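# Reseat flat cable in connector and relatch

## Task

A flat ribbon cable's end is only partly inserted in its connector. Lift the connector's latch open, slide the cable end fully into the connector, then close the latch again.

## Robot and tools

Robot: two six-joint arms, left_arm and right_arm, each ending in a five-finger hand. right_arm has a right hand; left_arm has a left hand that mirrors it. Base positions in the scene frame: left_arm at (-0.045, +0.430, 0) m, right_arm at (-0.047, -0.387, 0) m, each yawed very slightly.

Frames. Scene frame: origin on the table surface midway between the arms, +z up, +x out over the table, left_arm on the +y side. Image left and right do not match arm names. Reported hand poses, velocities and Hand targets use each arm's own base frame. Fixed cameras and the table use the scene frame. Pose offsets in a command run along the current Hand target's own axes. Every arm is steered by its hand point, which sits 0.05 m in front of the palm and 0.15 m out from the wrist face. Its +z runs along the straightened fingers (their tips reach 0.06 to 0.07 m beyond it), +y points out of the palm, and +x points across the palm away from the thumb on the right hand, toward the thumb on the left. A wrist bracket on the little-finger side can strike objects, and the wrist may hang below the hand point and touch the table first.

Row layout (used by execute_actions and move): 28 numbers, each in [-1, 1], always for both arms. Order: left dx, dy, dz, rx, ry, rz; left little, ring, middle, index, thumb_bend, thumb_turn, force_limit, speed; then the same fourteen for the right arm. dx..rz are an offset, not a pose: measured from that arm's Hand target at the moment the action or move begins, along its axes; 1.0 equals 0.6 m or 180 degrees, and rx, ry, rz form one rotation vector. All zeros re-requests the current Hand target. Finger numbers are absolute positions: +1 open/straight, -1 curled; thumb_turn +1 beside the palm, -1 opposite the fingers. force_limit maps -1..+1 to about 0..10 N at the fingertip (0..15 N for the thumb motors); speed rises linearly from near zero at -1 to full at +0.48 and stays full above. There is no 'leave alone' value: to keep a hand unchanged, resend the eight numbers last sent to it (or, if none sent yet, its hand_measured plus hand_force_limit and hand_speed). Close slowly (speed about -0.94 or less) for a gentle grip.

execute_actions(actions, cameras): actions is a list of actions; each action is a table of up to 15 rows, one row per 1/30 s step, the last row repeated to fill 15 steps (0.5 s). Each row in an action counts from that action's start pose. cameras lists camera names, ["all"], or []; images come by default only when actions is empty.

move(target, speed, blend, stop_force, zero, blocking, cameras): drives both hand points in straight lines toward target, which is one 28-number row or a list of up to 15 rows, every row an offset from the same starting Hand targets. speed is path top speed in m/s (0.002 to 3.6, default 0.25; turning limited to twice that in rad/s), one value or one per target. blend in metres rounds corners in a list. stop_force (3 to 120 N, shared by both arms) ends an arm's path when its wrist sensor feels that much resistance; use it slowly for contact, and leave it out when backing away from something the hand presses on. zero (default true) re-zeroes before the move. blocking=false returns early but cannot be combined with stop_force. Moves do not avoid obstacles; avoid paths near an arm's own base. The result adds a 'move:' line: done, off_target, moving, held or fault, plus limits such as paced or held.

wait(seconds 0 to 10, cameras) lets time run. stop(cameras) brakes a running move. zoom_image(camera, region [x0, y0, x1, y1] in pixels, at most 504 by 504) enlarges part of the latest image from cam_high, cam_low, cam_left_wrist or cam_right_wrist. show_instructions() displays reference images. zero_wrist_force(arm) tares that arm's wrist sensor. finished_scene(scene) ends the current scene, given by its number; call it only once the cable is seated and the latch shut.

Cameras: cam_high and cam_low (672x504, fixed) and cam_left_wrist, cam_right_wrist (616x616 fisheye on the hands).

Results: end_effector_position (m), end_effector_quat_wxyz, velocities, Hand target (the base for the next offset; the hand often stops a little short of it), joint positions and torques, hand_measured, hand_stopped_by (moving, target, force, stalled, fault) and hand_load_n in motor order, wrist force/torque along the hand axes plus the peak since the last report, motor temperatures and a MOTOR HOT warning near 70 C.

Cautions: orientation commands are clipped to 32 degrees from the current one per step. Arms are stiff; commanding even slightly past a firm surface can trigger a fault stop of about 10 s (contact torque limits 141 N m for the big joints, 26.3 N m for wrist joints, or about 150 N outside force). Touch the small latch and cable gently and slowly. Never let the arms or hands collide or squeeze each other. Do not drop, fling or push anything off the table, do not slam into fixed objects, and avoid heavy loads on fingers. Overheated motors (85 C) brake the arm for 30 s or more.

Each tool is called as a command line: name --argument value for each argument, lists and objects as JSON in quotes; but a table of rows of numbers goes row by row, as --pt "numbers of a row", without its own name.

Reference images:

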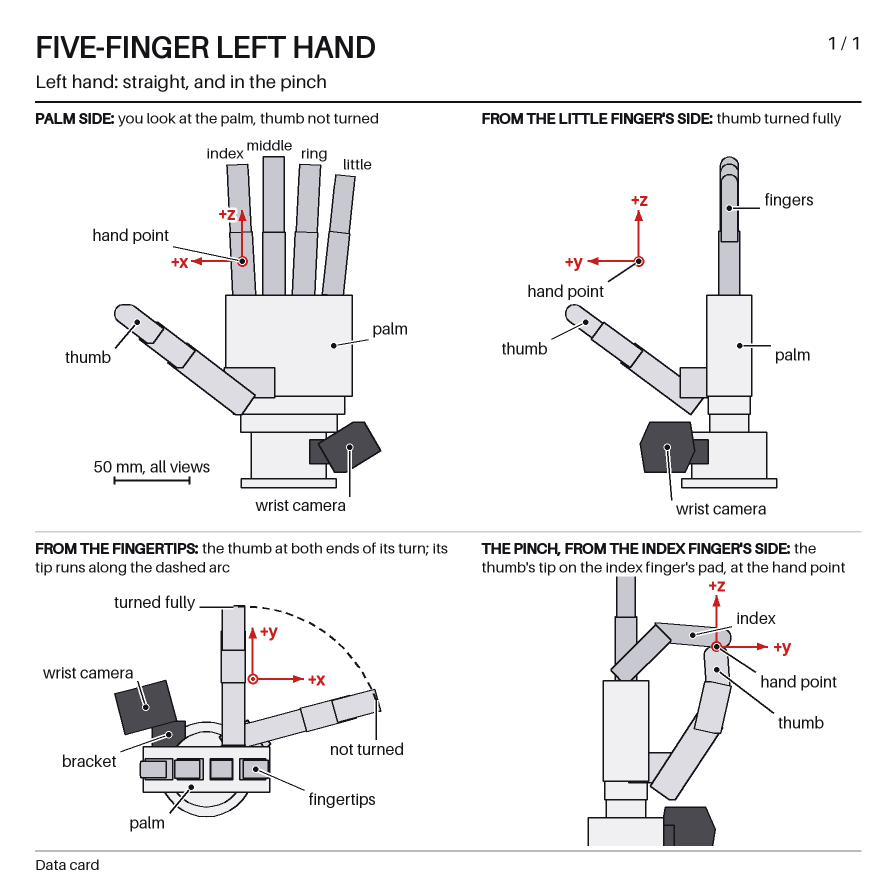

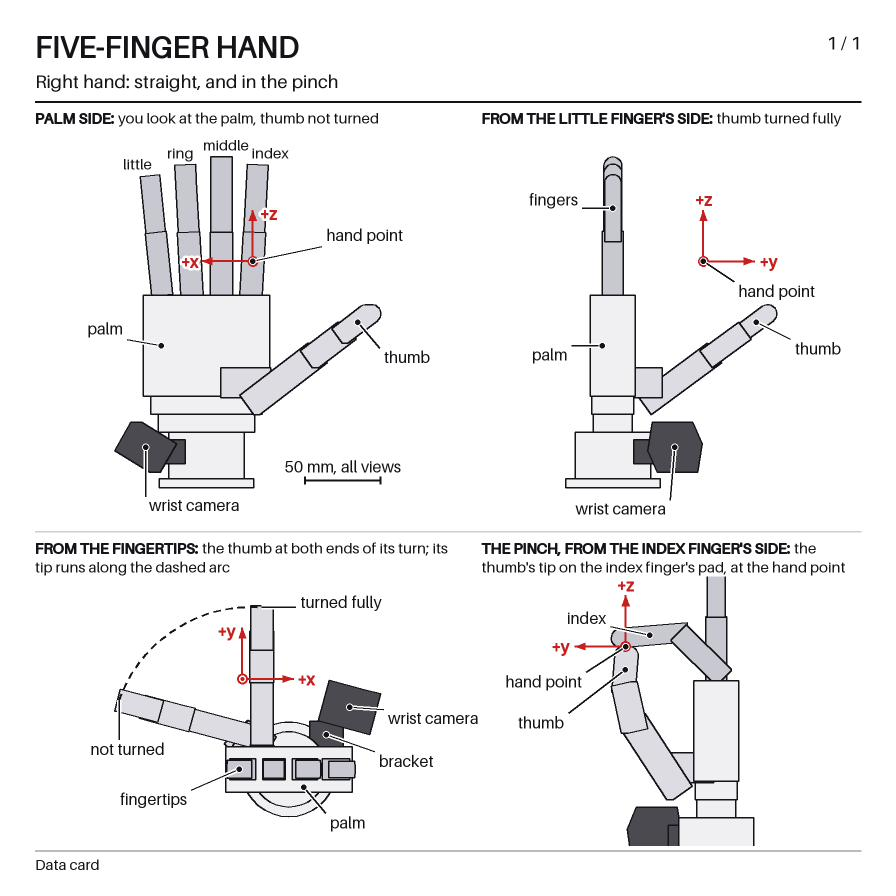

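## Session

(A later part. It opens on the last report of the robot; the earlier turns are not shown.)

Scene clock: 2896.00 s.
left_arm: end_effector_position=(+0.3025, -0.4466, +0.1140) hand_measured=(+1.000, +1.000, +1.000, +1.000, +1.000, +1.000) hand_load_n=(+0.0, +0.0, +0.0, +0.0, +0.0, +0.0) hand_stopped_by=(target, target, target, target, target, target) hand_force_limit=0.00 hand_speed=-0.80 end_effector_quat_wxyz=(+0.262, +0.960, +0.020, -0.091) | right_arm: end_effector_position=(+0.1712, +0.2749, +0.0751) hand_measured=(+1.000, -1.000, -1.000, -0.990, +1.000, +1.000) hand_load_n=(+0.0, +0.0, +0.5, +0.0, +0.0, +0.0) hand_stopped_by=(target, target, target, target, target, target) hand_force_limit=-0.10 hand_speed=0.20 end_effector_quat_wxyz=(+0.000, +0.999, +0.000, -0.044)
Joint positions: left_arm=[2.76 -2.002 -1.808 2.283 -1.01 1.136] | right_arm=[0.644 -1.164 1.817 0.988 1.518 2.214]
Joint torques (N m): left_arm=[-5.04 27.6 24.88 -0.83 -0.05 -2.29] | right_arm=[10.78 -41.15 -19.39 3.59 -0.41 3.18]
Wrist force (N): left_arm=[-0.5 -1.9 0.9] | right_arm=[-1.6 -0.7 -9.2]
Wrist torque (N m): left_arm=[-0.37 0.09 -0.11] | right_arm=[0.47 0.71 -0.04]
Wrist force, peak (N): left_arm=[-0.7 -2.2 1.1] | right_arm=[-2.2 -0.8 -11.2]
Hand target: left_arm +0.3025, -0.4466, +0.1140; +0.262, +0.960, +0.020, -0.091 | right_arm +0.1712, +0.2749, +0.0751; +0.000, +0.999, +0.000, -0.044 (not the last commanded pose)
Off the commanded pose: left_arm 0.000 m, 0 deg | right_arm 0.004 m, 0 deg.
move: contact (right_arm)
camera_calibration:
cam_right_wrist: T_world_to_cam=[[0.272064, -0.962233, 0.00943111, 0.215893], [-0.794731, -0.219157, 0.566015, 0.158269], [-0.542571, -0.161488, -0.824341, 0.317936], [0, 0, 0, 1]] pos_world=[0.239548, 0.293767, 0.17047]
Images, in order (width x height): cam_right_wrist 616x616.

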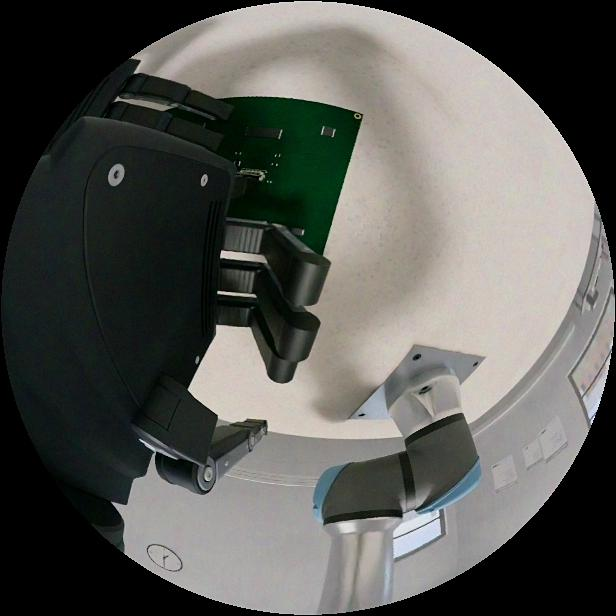

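move --pt "-0.0094 0.0253 -0.0427 0 0 0 1 1 1 1 1 1 0 -0.8 -0.0044 0 -0.0498 0 0 0 1 -1 -1 -0.99 1 1 -0.1 0.2" --pt "0.2767 0.0383 -0.0979 0 0 0 1 1 1 1 1 1 0 -0.8 -0.0182 0 -0.2075 0 0 0 1 -1 -1 -0.99 1 1 -0.1 0.2" --speed '[0.03,0.15]' --cameras '["cam_left_wrist","cam_right_wrist"]'

zoom_image --camera "cam_right_wrist" --region '[220, 160, 290, 230]'

zoom_image --camera "cam_left_wrist" --region '[280, 80, 340, 130]'

Scene clock: 2916.20 s.
left_arm: end_effector_position=(+0.4773, -0.4382, +0.1446) hand_measured=(+1.000, +1.000, +1.000, +1.000, +1.000, +1.000) hand_load_n=(+0.0, +0.0, +0.0, +0.0, +0.0, +0.0) hand_stopped_by=(target, target, target, target, target, target) hand_force_limit=0.00 hand_speed=-0.80 end_effector_quat_wxyz=(+0.262, +0.960, +0.020, -0.091) | right_arm: end_effector_position=(+0.1713, +0.2749, +0.2001) hand_measured=(+1.000, -1.000, -1.000, -0.990, +1.000, +1.000) hand_load_n=(+0.0, +0.0, +0.0, +0.0, +0.0, +0.0) hand_stopped_by=(target, target, target, target, target, target) hand_force_limit=-0.10 hand_speed=0.20 end_effector_quat_wxyz=(+0.000, +0.999, +0.000, -0.044)
Joint positions: left_arm=[2.895 -2.269 -1.294 1.951 -1.01 1.295] | right_arm=[0.644 -1.307 1.654 1.294 1.518 2.214]
Joint torques (N m): left_arm=[-6.07 38.68 27.13 -3.43 -0.61 -2.51] | right_arm=[-9.12 -16.95 -10.88 3.94 -0.17 -2.5]
Wrist force (N): left_arm=[-0.6 -1.8 1.2] | right_arm=[-0.9 -0.4 -0.6]
Wrist torque (N m): left_arm=[-0.28 0.13 -0.05] | right_arm=[-0.03 0.08 -0.03]
Wrist force, peak (N): left_arm=[-0.9 -1.9 1.9] | right_arm=[-2.0 -0.7 -10.2]
Hand target: left_arm +0.4773, -0.4383, +0.1445; +0.262, +0.960, +0.020, -0.091 | right_arm +0.1712, +0.2748, +0.2001; +0.000, +0.999, +0.000, -0.044
Off the commanded pose: left_arm 0.000 m, 0 deg | right_arm 0.000 m, 0 deg.
move: done
camera_calibration:
cam_left_wrist: T_world_to_cam=[[0.195333, 0.830491, -0.521661, 0.347757], [0.930443, 0.0112219, 0.366264, -0.4824], [0.310033, -0.556919, -0.770533, -0.163237], [0, 0, 0, 1]] pos_world=[0.431526, -0.374305, 0.232318]
cam_right_wrist: T_world_to_cam=[[0.272095, -0.962225, 0.00935725, 0.214726], [-0.794842, -0.219261, 0.565819, 0.0876313], [-0.542393, -0.161394, -0.824477, 0.420949], [0, 0, 0, 1]] pos_world=[0.239547, 0.293767, 0.29547]
Images, in order (width x height): cam_left_wrist 616x616, cam_right_wrist 616x616.

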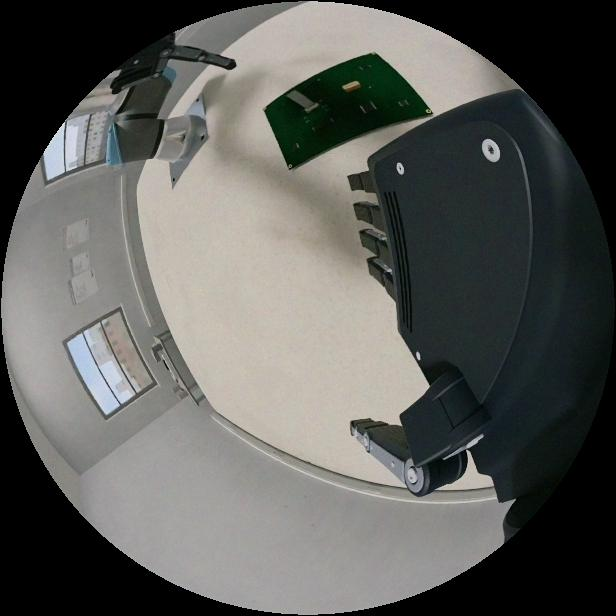

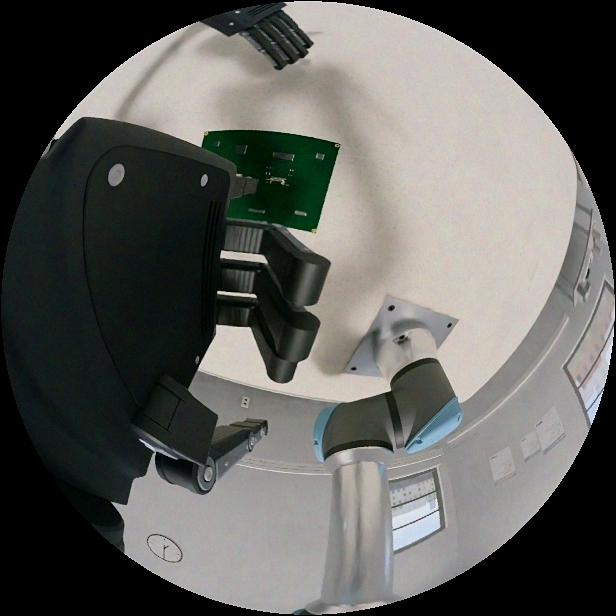

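Scaled by 7.200 from the camera's 616x616 image, which has a finer 880x880 frame.

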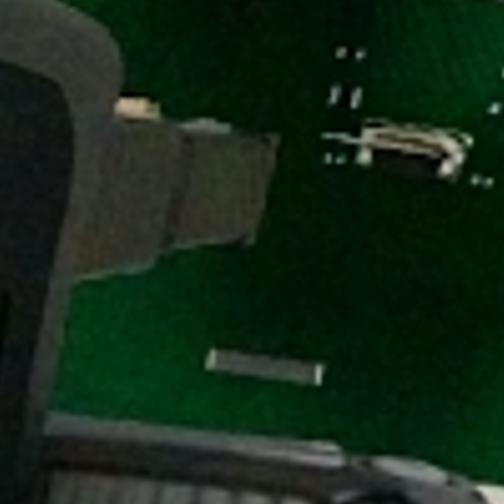

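Scaled by 8.400 from the camera's 616x616 image, which has a finer 880x880 frame.

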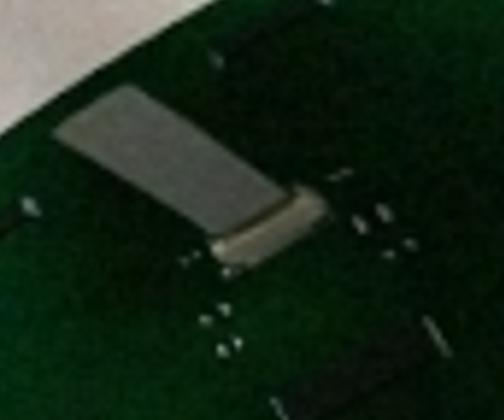

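move --target '[0,0,0,0,0,0,1,1,1,1,1,1,0,-0.8,0.1927,0.0083,-0.0671,0,0,0,-1,-1,-1,-0.99,-1,1,-0.1,0.2]' --speed 0.2

move --target '[0,0,0,0,0,0,1,1,1,1,1,1,0,-0.8,0,0,0,0,0.4445,0,-1,-1,-1,-0.99,-1,1,-0.1,0.2]' --speed 0.4

move --pt "0 0 0 0 0 0 1 1 1 1 1 1 0 -0.8 -0.0968 -0.217 -0.0919 0 0 0 -1 -1 -1 -0.99 -1 1 -0.1 0.2" --pt "0 0 0 0 0 0 1 1 1 1 1 1 0 -0.8 -0.239 -0.2167 -0.0747 0 0 0 -1 -1 -1 -0.99 -1 1 -0.1 0.2" --speed 0.2 --cameras '["cam_right_wrist"]'

Scene clock: 2934.77 s.
left_arm: end_effector_position=(+0.4773, -0.4383, +0.1445) hand_measured=(+1.000, +1.000, +1.000, +1.000, +1.000, +1.000) hand_load_n=(+0.0, +0.0, +0.0, +0.0, +0.0, +0.0) hand_stopped_by=(target, target, target, target, target, target) hand_force_limit=0.00 hand_speed=-0.80 end_effector_quat_wxyz=(+0.262, +0.960, +0.020, -0.091) | right_arm: end_effector_position=(+0.2899, +0.2698, +0.2300) hand_measured=(-1.000, -1.000, -1.000, -0.990, -0.414, +1.000) hand_load_n=(+0.5, +0.0, +0.0, -0.5, +10.5, +0.0) hand_stopped_by=(target, target, target, target, force, target) hand_force_limit=-0.10 hand_speed=0.20 end_effector_quat_wxyz=(+0.000, +0.999, +0.000, -0.044)
Joint positions: left_arm=[2.895 -2.269 -1.293 1.95 -1.009 1.295] | right_arm=[0.483 -1.153 1.364 1.437 1.53 2.052]
Joint torques (N m): left_arm=[-8.27 39.49 29.13 -3.8 2.39 -2.13] | right_arm=[-6.49 -31.9 -26.77 3.93 -0.88 0.6]
Wrist force (N): left_arm=[-0.4 -1.5 1.1] | right_arm=[-0.8 -0.6 -0.7]
Wrist torque (N m): left_arm=[-0.22 0.08 -0.03] | right_arm=[-0.07 0.06 -0.18]
Wrist force, peak (N): left_arm=[-0.7 -2.4 1.1] | right_arm=[-2.5 -0.7 0.0]
Hand target: left_arm +0.4773, -0.4383, +0.1445; +0.262, +0.960, +0.020, -0.091 | right_arm +0.2899, +0.2698, +0.2301; +0.000, +0.999, +0.000, -0.044
Off the commanded pose: left_arm 0.000 m, 0 deg | right_arm 0.000 m, 0 deg.
move: done

Scene clock: 2937.13 s.
left_arm: end_effector_position=(+0.4773, -0.4383, +0.1445) hand_measured=(+1.000, +1.000, +1.000, +1.000, +1.000, +1.000) hand_load_n=(+0.0, +0.0, +0.0, +0.0, +0.0, +0.0) hand_stopped_by=(target, target, target, target, target, target) hand_force_limit=0.00 hand_speed=-0.80 end_effector_quat_wxyz=(+0.262, +0.960, +0.020, -0.091) | right_arm: end_effector_position=(+0.2900, +0.2698, +0.2301) hand_measured=(-1.000, -1.000, -1.000, -0.990, -0.414, +1.000) hand_load_n=(+0.0, +0.0, +0.0, -0.5, +11.0, +0.5) hand_stopped_by=(target, target, target, target, force, target) hand_force_limit=-0.10 hand_speed=0.20 end_effector_quat_wxyz=(+0.000, +0.793, +0.000, +0.609)
Joint positions: left_arm=[2.895 -2.269 -1.293 1.95 -1.009 1.295] | right_arm=[0.992 -1.573 2.03 -0.001 2.513 1.949]
Joint torques (N m): left_arm=[-7.75 39.86 28.41 -3.78 2.24 -1.65] | right_arm=[-8.04 -4.93 -14.59 -1.44 2.1 -2.55]
Wrist force (N): left_arm=[-0.4 -1.9 1.2] | right_arm=[0.2 -0.7 -0.4]
Wrist torque (N m): left_arm=[-0.28 0.10 -0.03] | right_arm=[-0.04 0.05 -0.12]
Wrist force, peak (N): left_arm=[-0.5 -2.1 1.2] | right_arm=[-0.2 -1.3 -0.7]
Hand target: left_arm +0.4773, -0.4383, +0.1445; +0.262, +0.960, +0.020, -0.091 | right_arm +0.2899, +0.2698, +0.2301; +0.000, +0.793, +0.000, +0.609
Off the commanded pose: left_arm 0.000 m, 0 deg | right_arm 0.000 m, 0 deg.
move: done

Scene clock: 2939.17 s.
left_arm: end_effector_position=(+0.4773, -0.4383, +0.1445) hand_measured=(+1.000, +1.000, +1.000, +1.000, +1.000, +1.000) hand_load_n=(+0.0, +0.0, +0.0, +0.0, +0.0, +0.0) hand_stopped_by=(target, target, target, target, target, target) hand_force_limit=0.00 hand_speed=-0.80 end_effector_quat_wxyz=(+0.262, +0.960, +0.020, -0.091) | right_arm: end_effector_position=(+0.2095, +0.3998, +0.1033) hand_measured=(-1.000, -1.000, -1.000, -0.990, -0.414, +1.000) hand_load_n=(+0.0, +0.0, +0.0, -0.5, +10.5, +0.0) hand_stopped_by=(target, target, target, target, force, target) hand_force_limit=-0.10 hand_speed=0.20 end_effector_quat_wxyz=(+0.000, +0.793, +0.000, +0.609)
Joint positions: left_arm=[2.895 -2.269 -1.293 1.95 -1.009 1.295] | right_arm=[1.33 -1.02 1.747 0.118 2.788 2.383]
Joint torques (N m): left_arm=[-7.5 39.15 29.99 -3.75 2.43 -1.35] | right_arm=[-11.02 -25.72 -21.67 0.26 -0.03 -1.4]
Wrist force (N): left_arm=[-0.6 -1.9 1.4] | right_arm=[-0.2 -0.6 -0.1]
Wrist torque (N m): left_arm=[-0.29 0.13 -0.03] | right_arm=[-0.04 0.11 0.08]
Wrist force, peak (N): left_arm=[-0.6 -2.2 1.1] | right_arm=[-1.0 -2.2 -0.8]
Hand target: left_arm +0.4773, -0.4383, +0.1445; +0.262, +0.960, +0.020, -0.091 | right_arm +0.2096, +0.3999, +0.1032; +0.000, +0.793, +0.000, +0.609
Off the commanded pose: left_arm 0.000 m, 0 deg | right_arm 0.000 m, 0 deg.
move: done
camera_calibration:
cam_right_wrist: T_world_to_cam=[[0.037427, -0.962112, 0.270075, 0.347705], [-0.695376, -0.219172, -0.684409, 0.308464], [0.717671, -0.162188, -0.677232, 0.103159], [0, 0, 0, 1]] pos_world=[0.127451, 0.418868, 0.187071]
Images, in order (width x height): cam_right_wrist 616x616.

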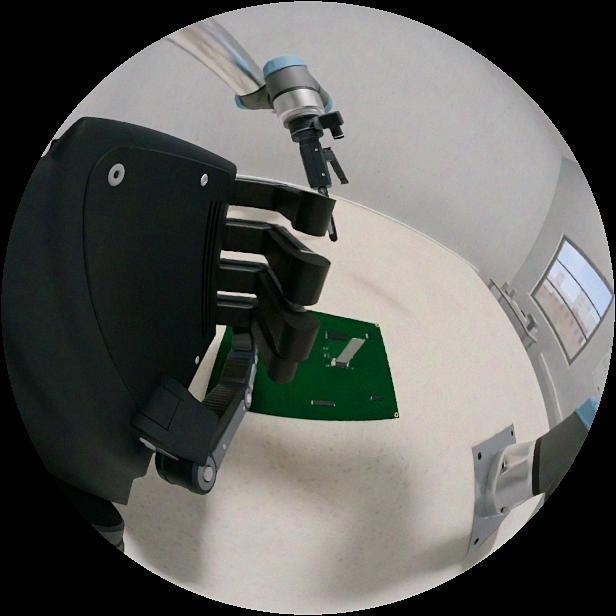

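zoom_image --camera "cam_right_wrist" --region '[315, 325, 375, 380]'

Scaled by 8.400 from the camera's 616x616 image, which has a finer 880x880 frame.

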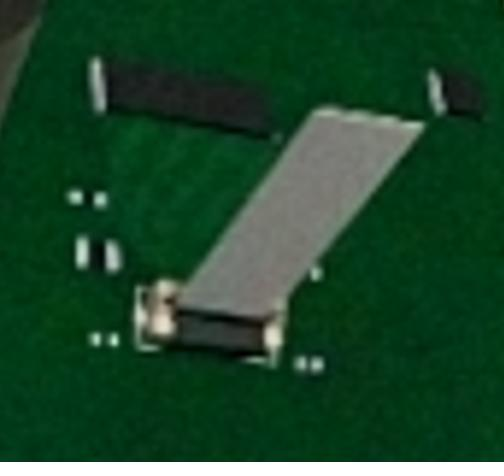

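zoom_image --camera "cam_right_wrist" --region '[328, 353, 353, 373]'

execute_actions --actions '[]' --cameras '["cam_left_wrist","cam_high","cam_low"]'

zoom_image --camera "cam_left_wrist" --region '[300, 95, 325, 115]'

Scaled by 20.160 from the camera's 616x616 image, which has a finer 880x880 frame.

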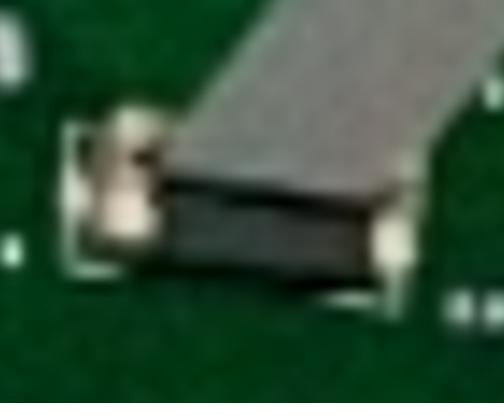

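Scene clock: 2950.77 s.
left_arm: end_effector_position=(+0.4773, -0.4383, +0.1445) hand_measured=(+1.000, +1.000, +1.000, +1.000, +1.000, +1.000) hand_load_n=(+0.0, +0.0, +0.0, +0.0, +0.0, +0.0) hand_stopped_by=(target, target, target, target, target, target) hand_force_limit=0.00 hand_speed=-0.80 end_effector_quat_wxyz=(+0.262, +0.960, +0.020, -0.091) | right_arm: end_effector_position=(+0.2096, +0.3999, +0.1032) hand_measured=(-1.000, -1.000, -1.000, -0.990, -0.414, +1.000) hand_load_n=(+0.0, +0.0, +0.0, -0.5, +11.0, +0.5) hand_stopped_by=(target, target, target, target, force, target) hand_force_limit=-0.10 hand_speed=0.20 end_effector_quat_wxyz=(+0.000, +0.793, +0.000, +0.609)
Joint positions: left_arm=[2.895 -2.269 -1.293 1.95 -1.009 1.295] | right_arm=[1.33 -1.02 1.747 0.118 2.788 2.383]
Joint velocities: within noise
Joint torques (N m): left_arm=[-8.78 39.31 29.26 -3.71 2.32 -0.72] | right_arm=[-12.04 -24.57 -23.24 0.01 -0.11 2.56]
Motor temperatures (°C): left_arm=[33 35 30 38 35 38] | right_arm=[31 35 32 41 34 46]
Wrist force (N): left_arm=[-0.4 -1.8 1.2] | right_arm=[-0.3 -0.7 0.2]
Wrist torque (N m): left_arm=[-0.26 0.09 -0.03] | right_arm=[-0.07 0.10 0.08]
Wrist force, peak (N): left_arm=[-0.4 -2.2 1.2] | right_arm=[-0.3 -1.1 0.1]
Hand target: left_arm +0.4773, -0.4383, +0.1445; +0.262, +0.960, +0.020, -0.091 | right_arm +0.2096, +0.3999, +0.1032; +0.000, +0.793, +0.000, +0.609
Off the commanded pose: left_arm 0.000 m, 0 deg | right_arm 0.000 m, 0 deg.
camera_calibration:
cam_left_wrist: T_world_to_cam=[[0.195292, 0.830479, -0.521695, 0.347894], [0.930482, 0.0112125, 0.366166, -0.482526], [0.309943, -0.556937, -0.770556, -0.163208], [0, 0, 0, 1]] pos_world=[0.431626, -0.374405, 0.232418]
Images, in order (width x height): cam_high 672x504, cam_low 672x504, cam_left_wrist 616x616.

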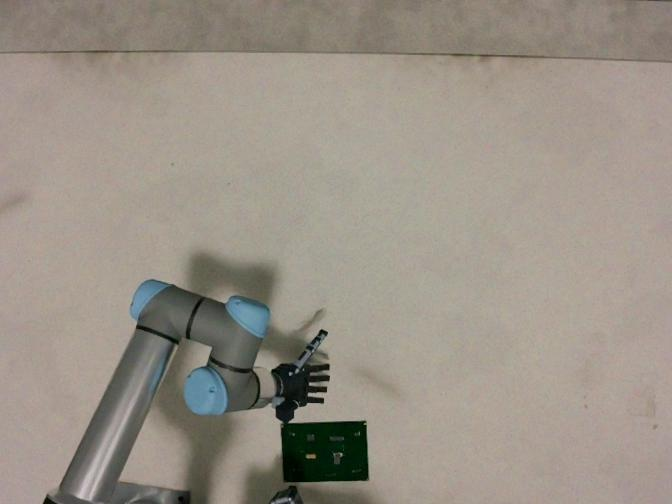

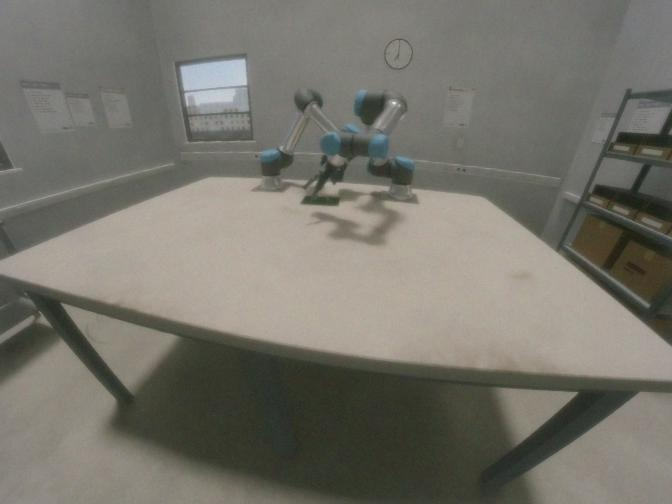

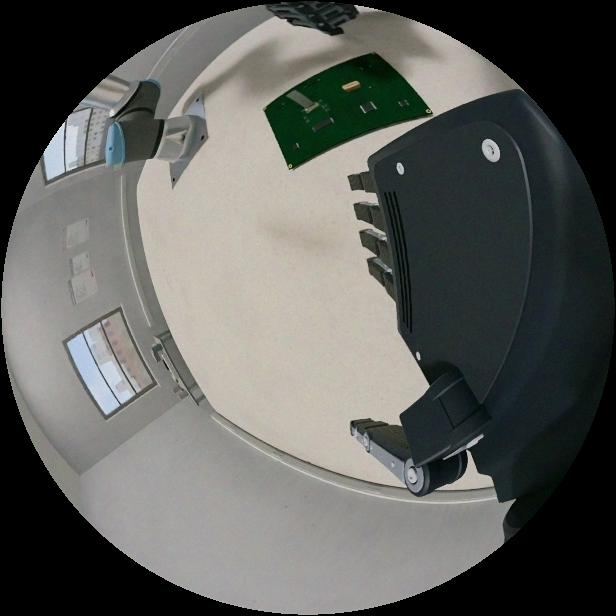

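Scaled by 20.160 from the camera's 616x616 image, which has a finer 880x880 frame.

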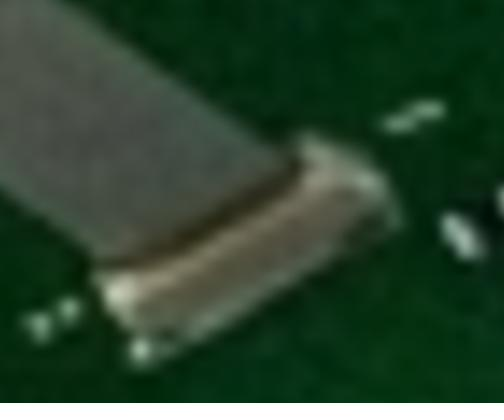

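finished_scene --scene 1

The scene is finished: the task was done.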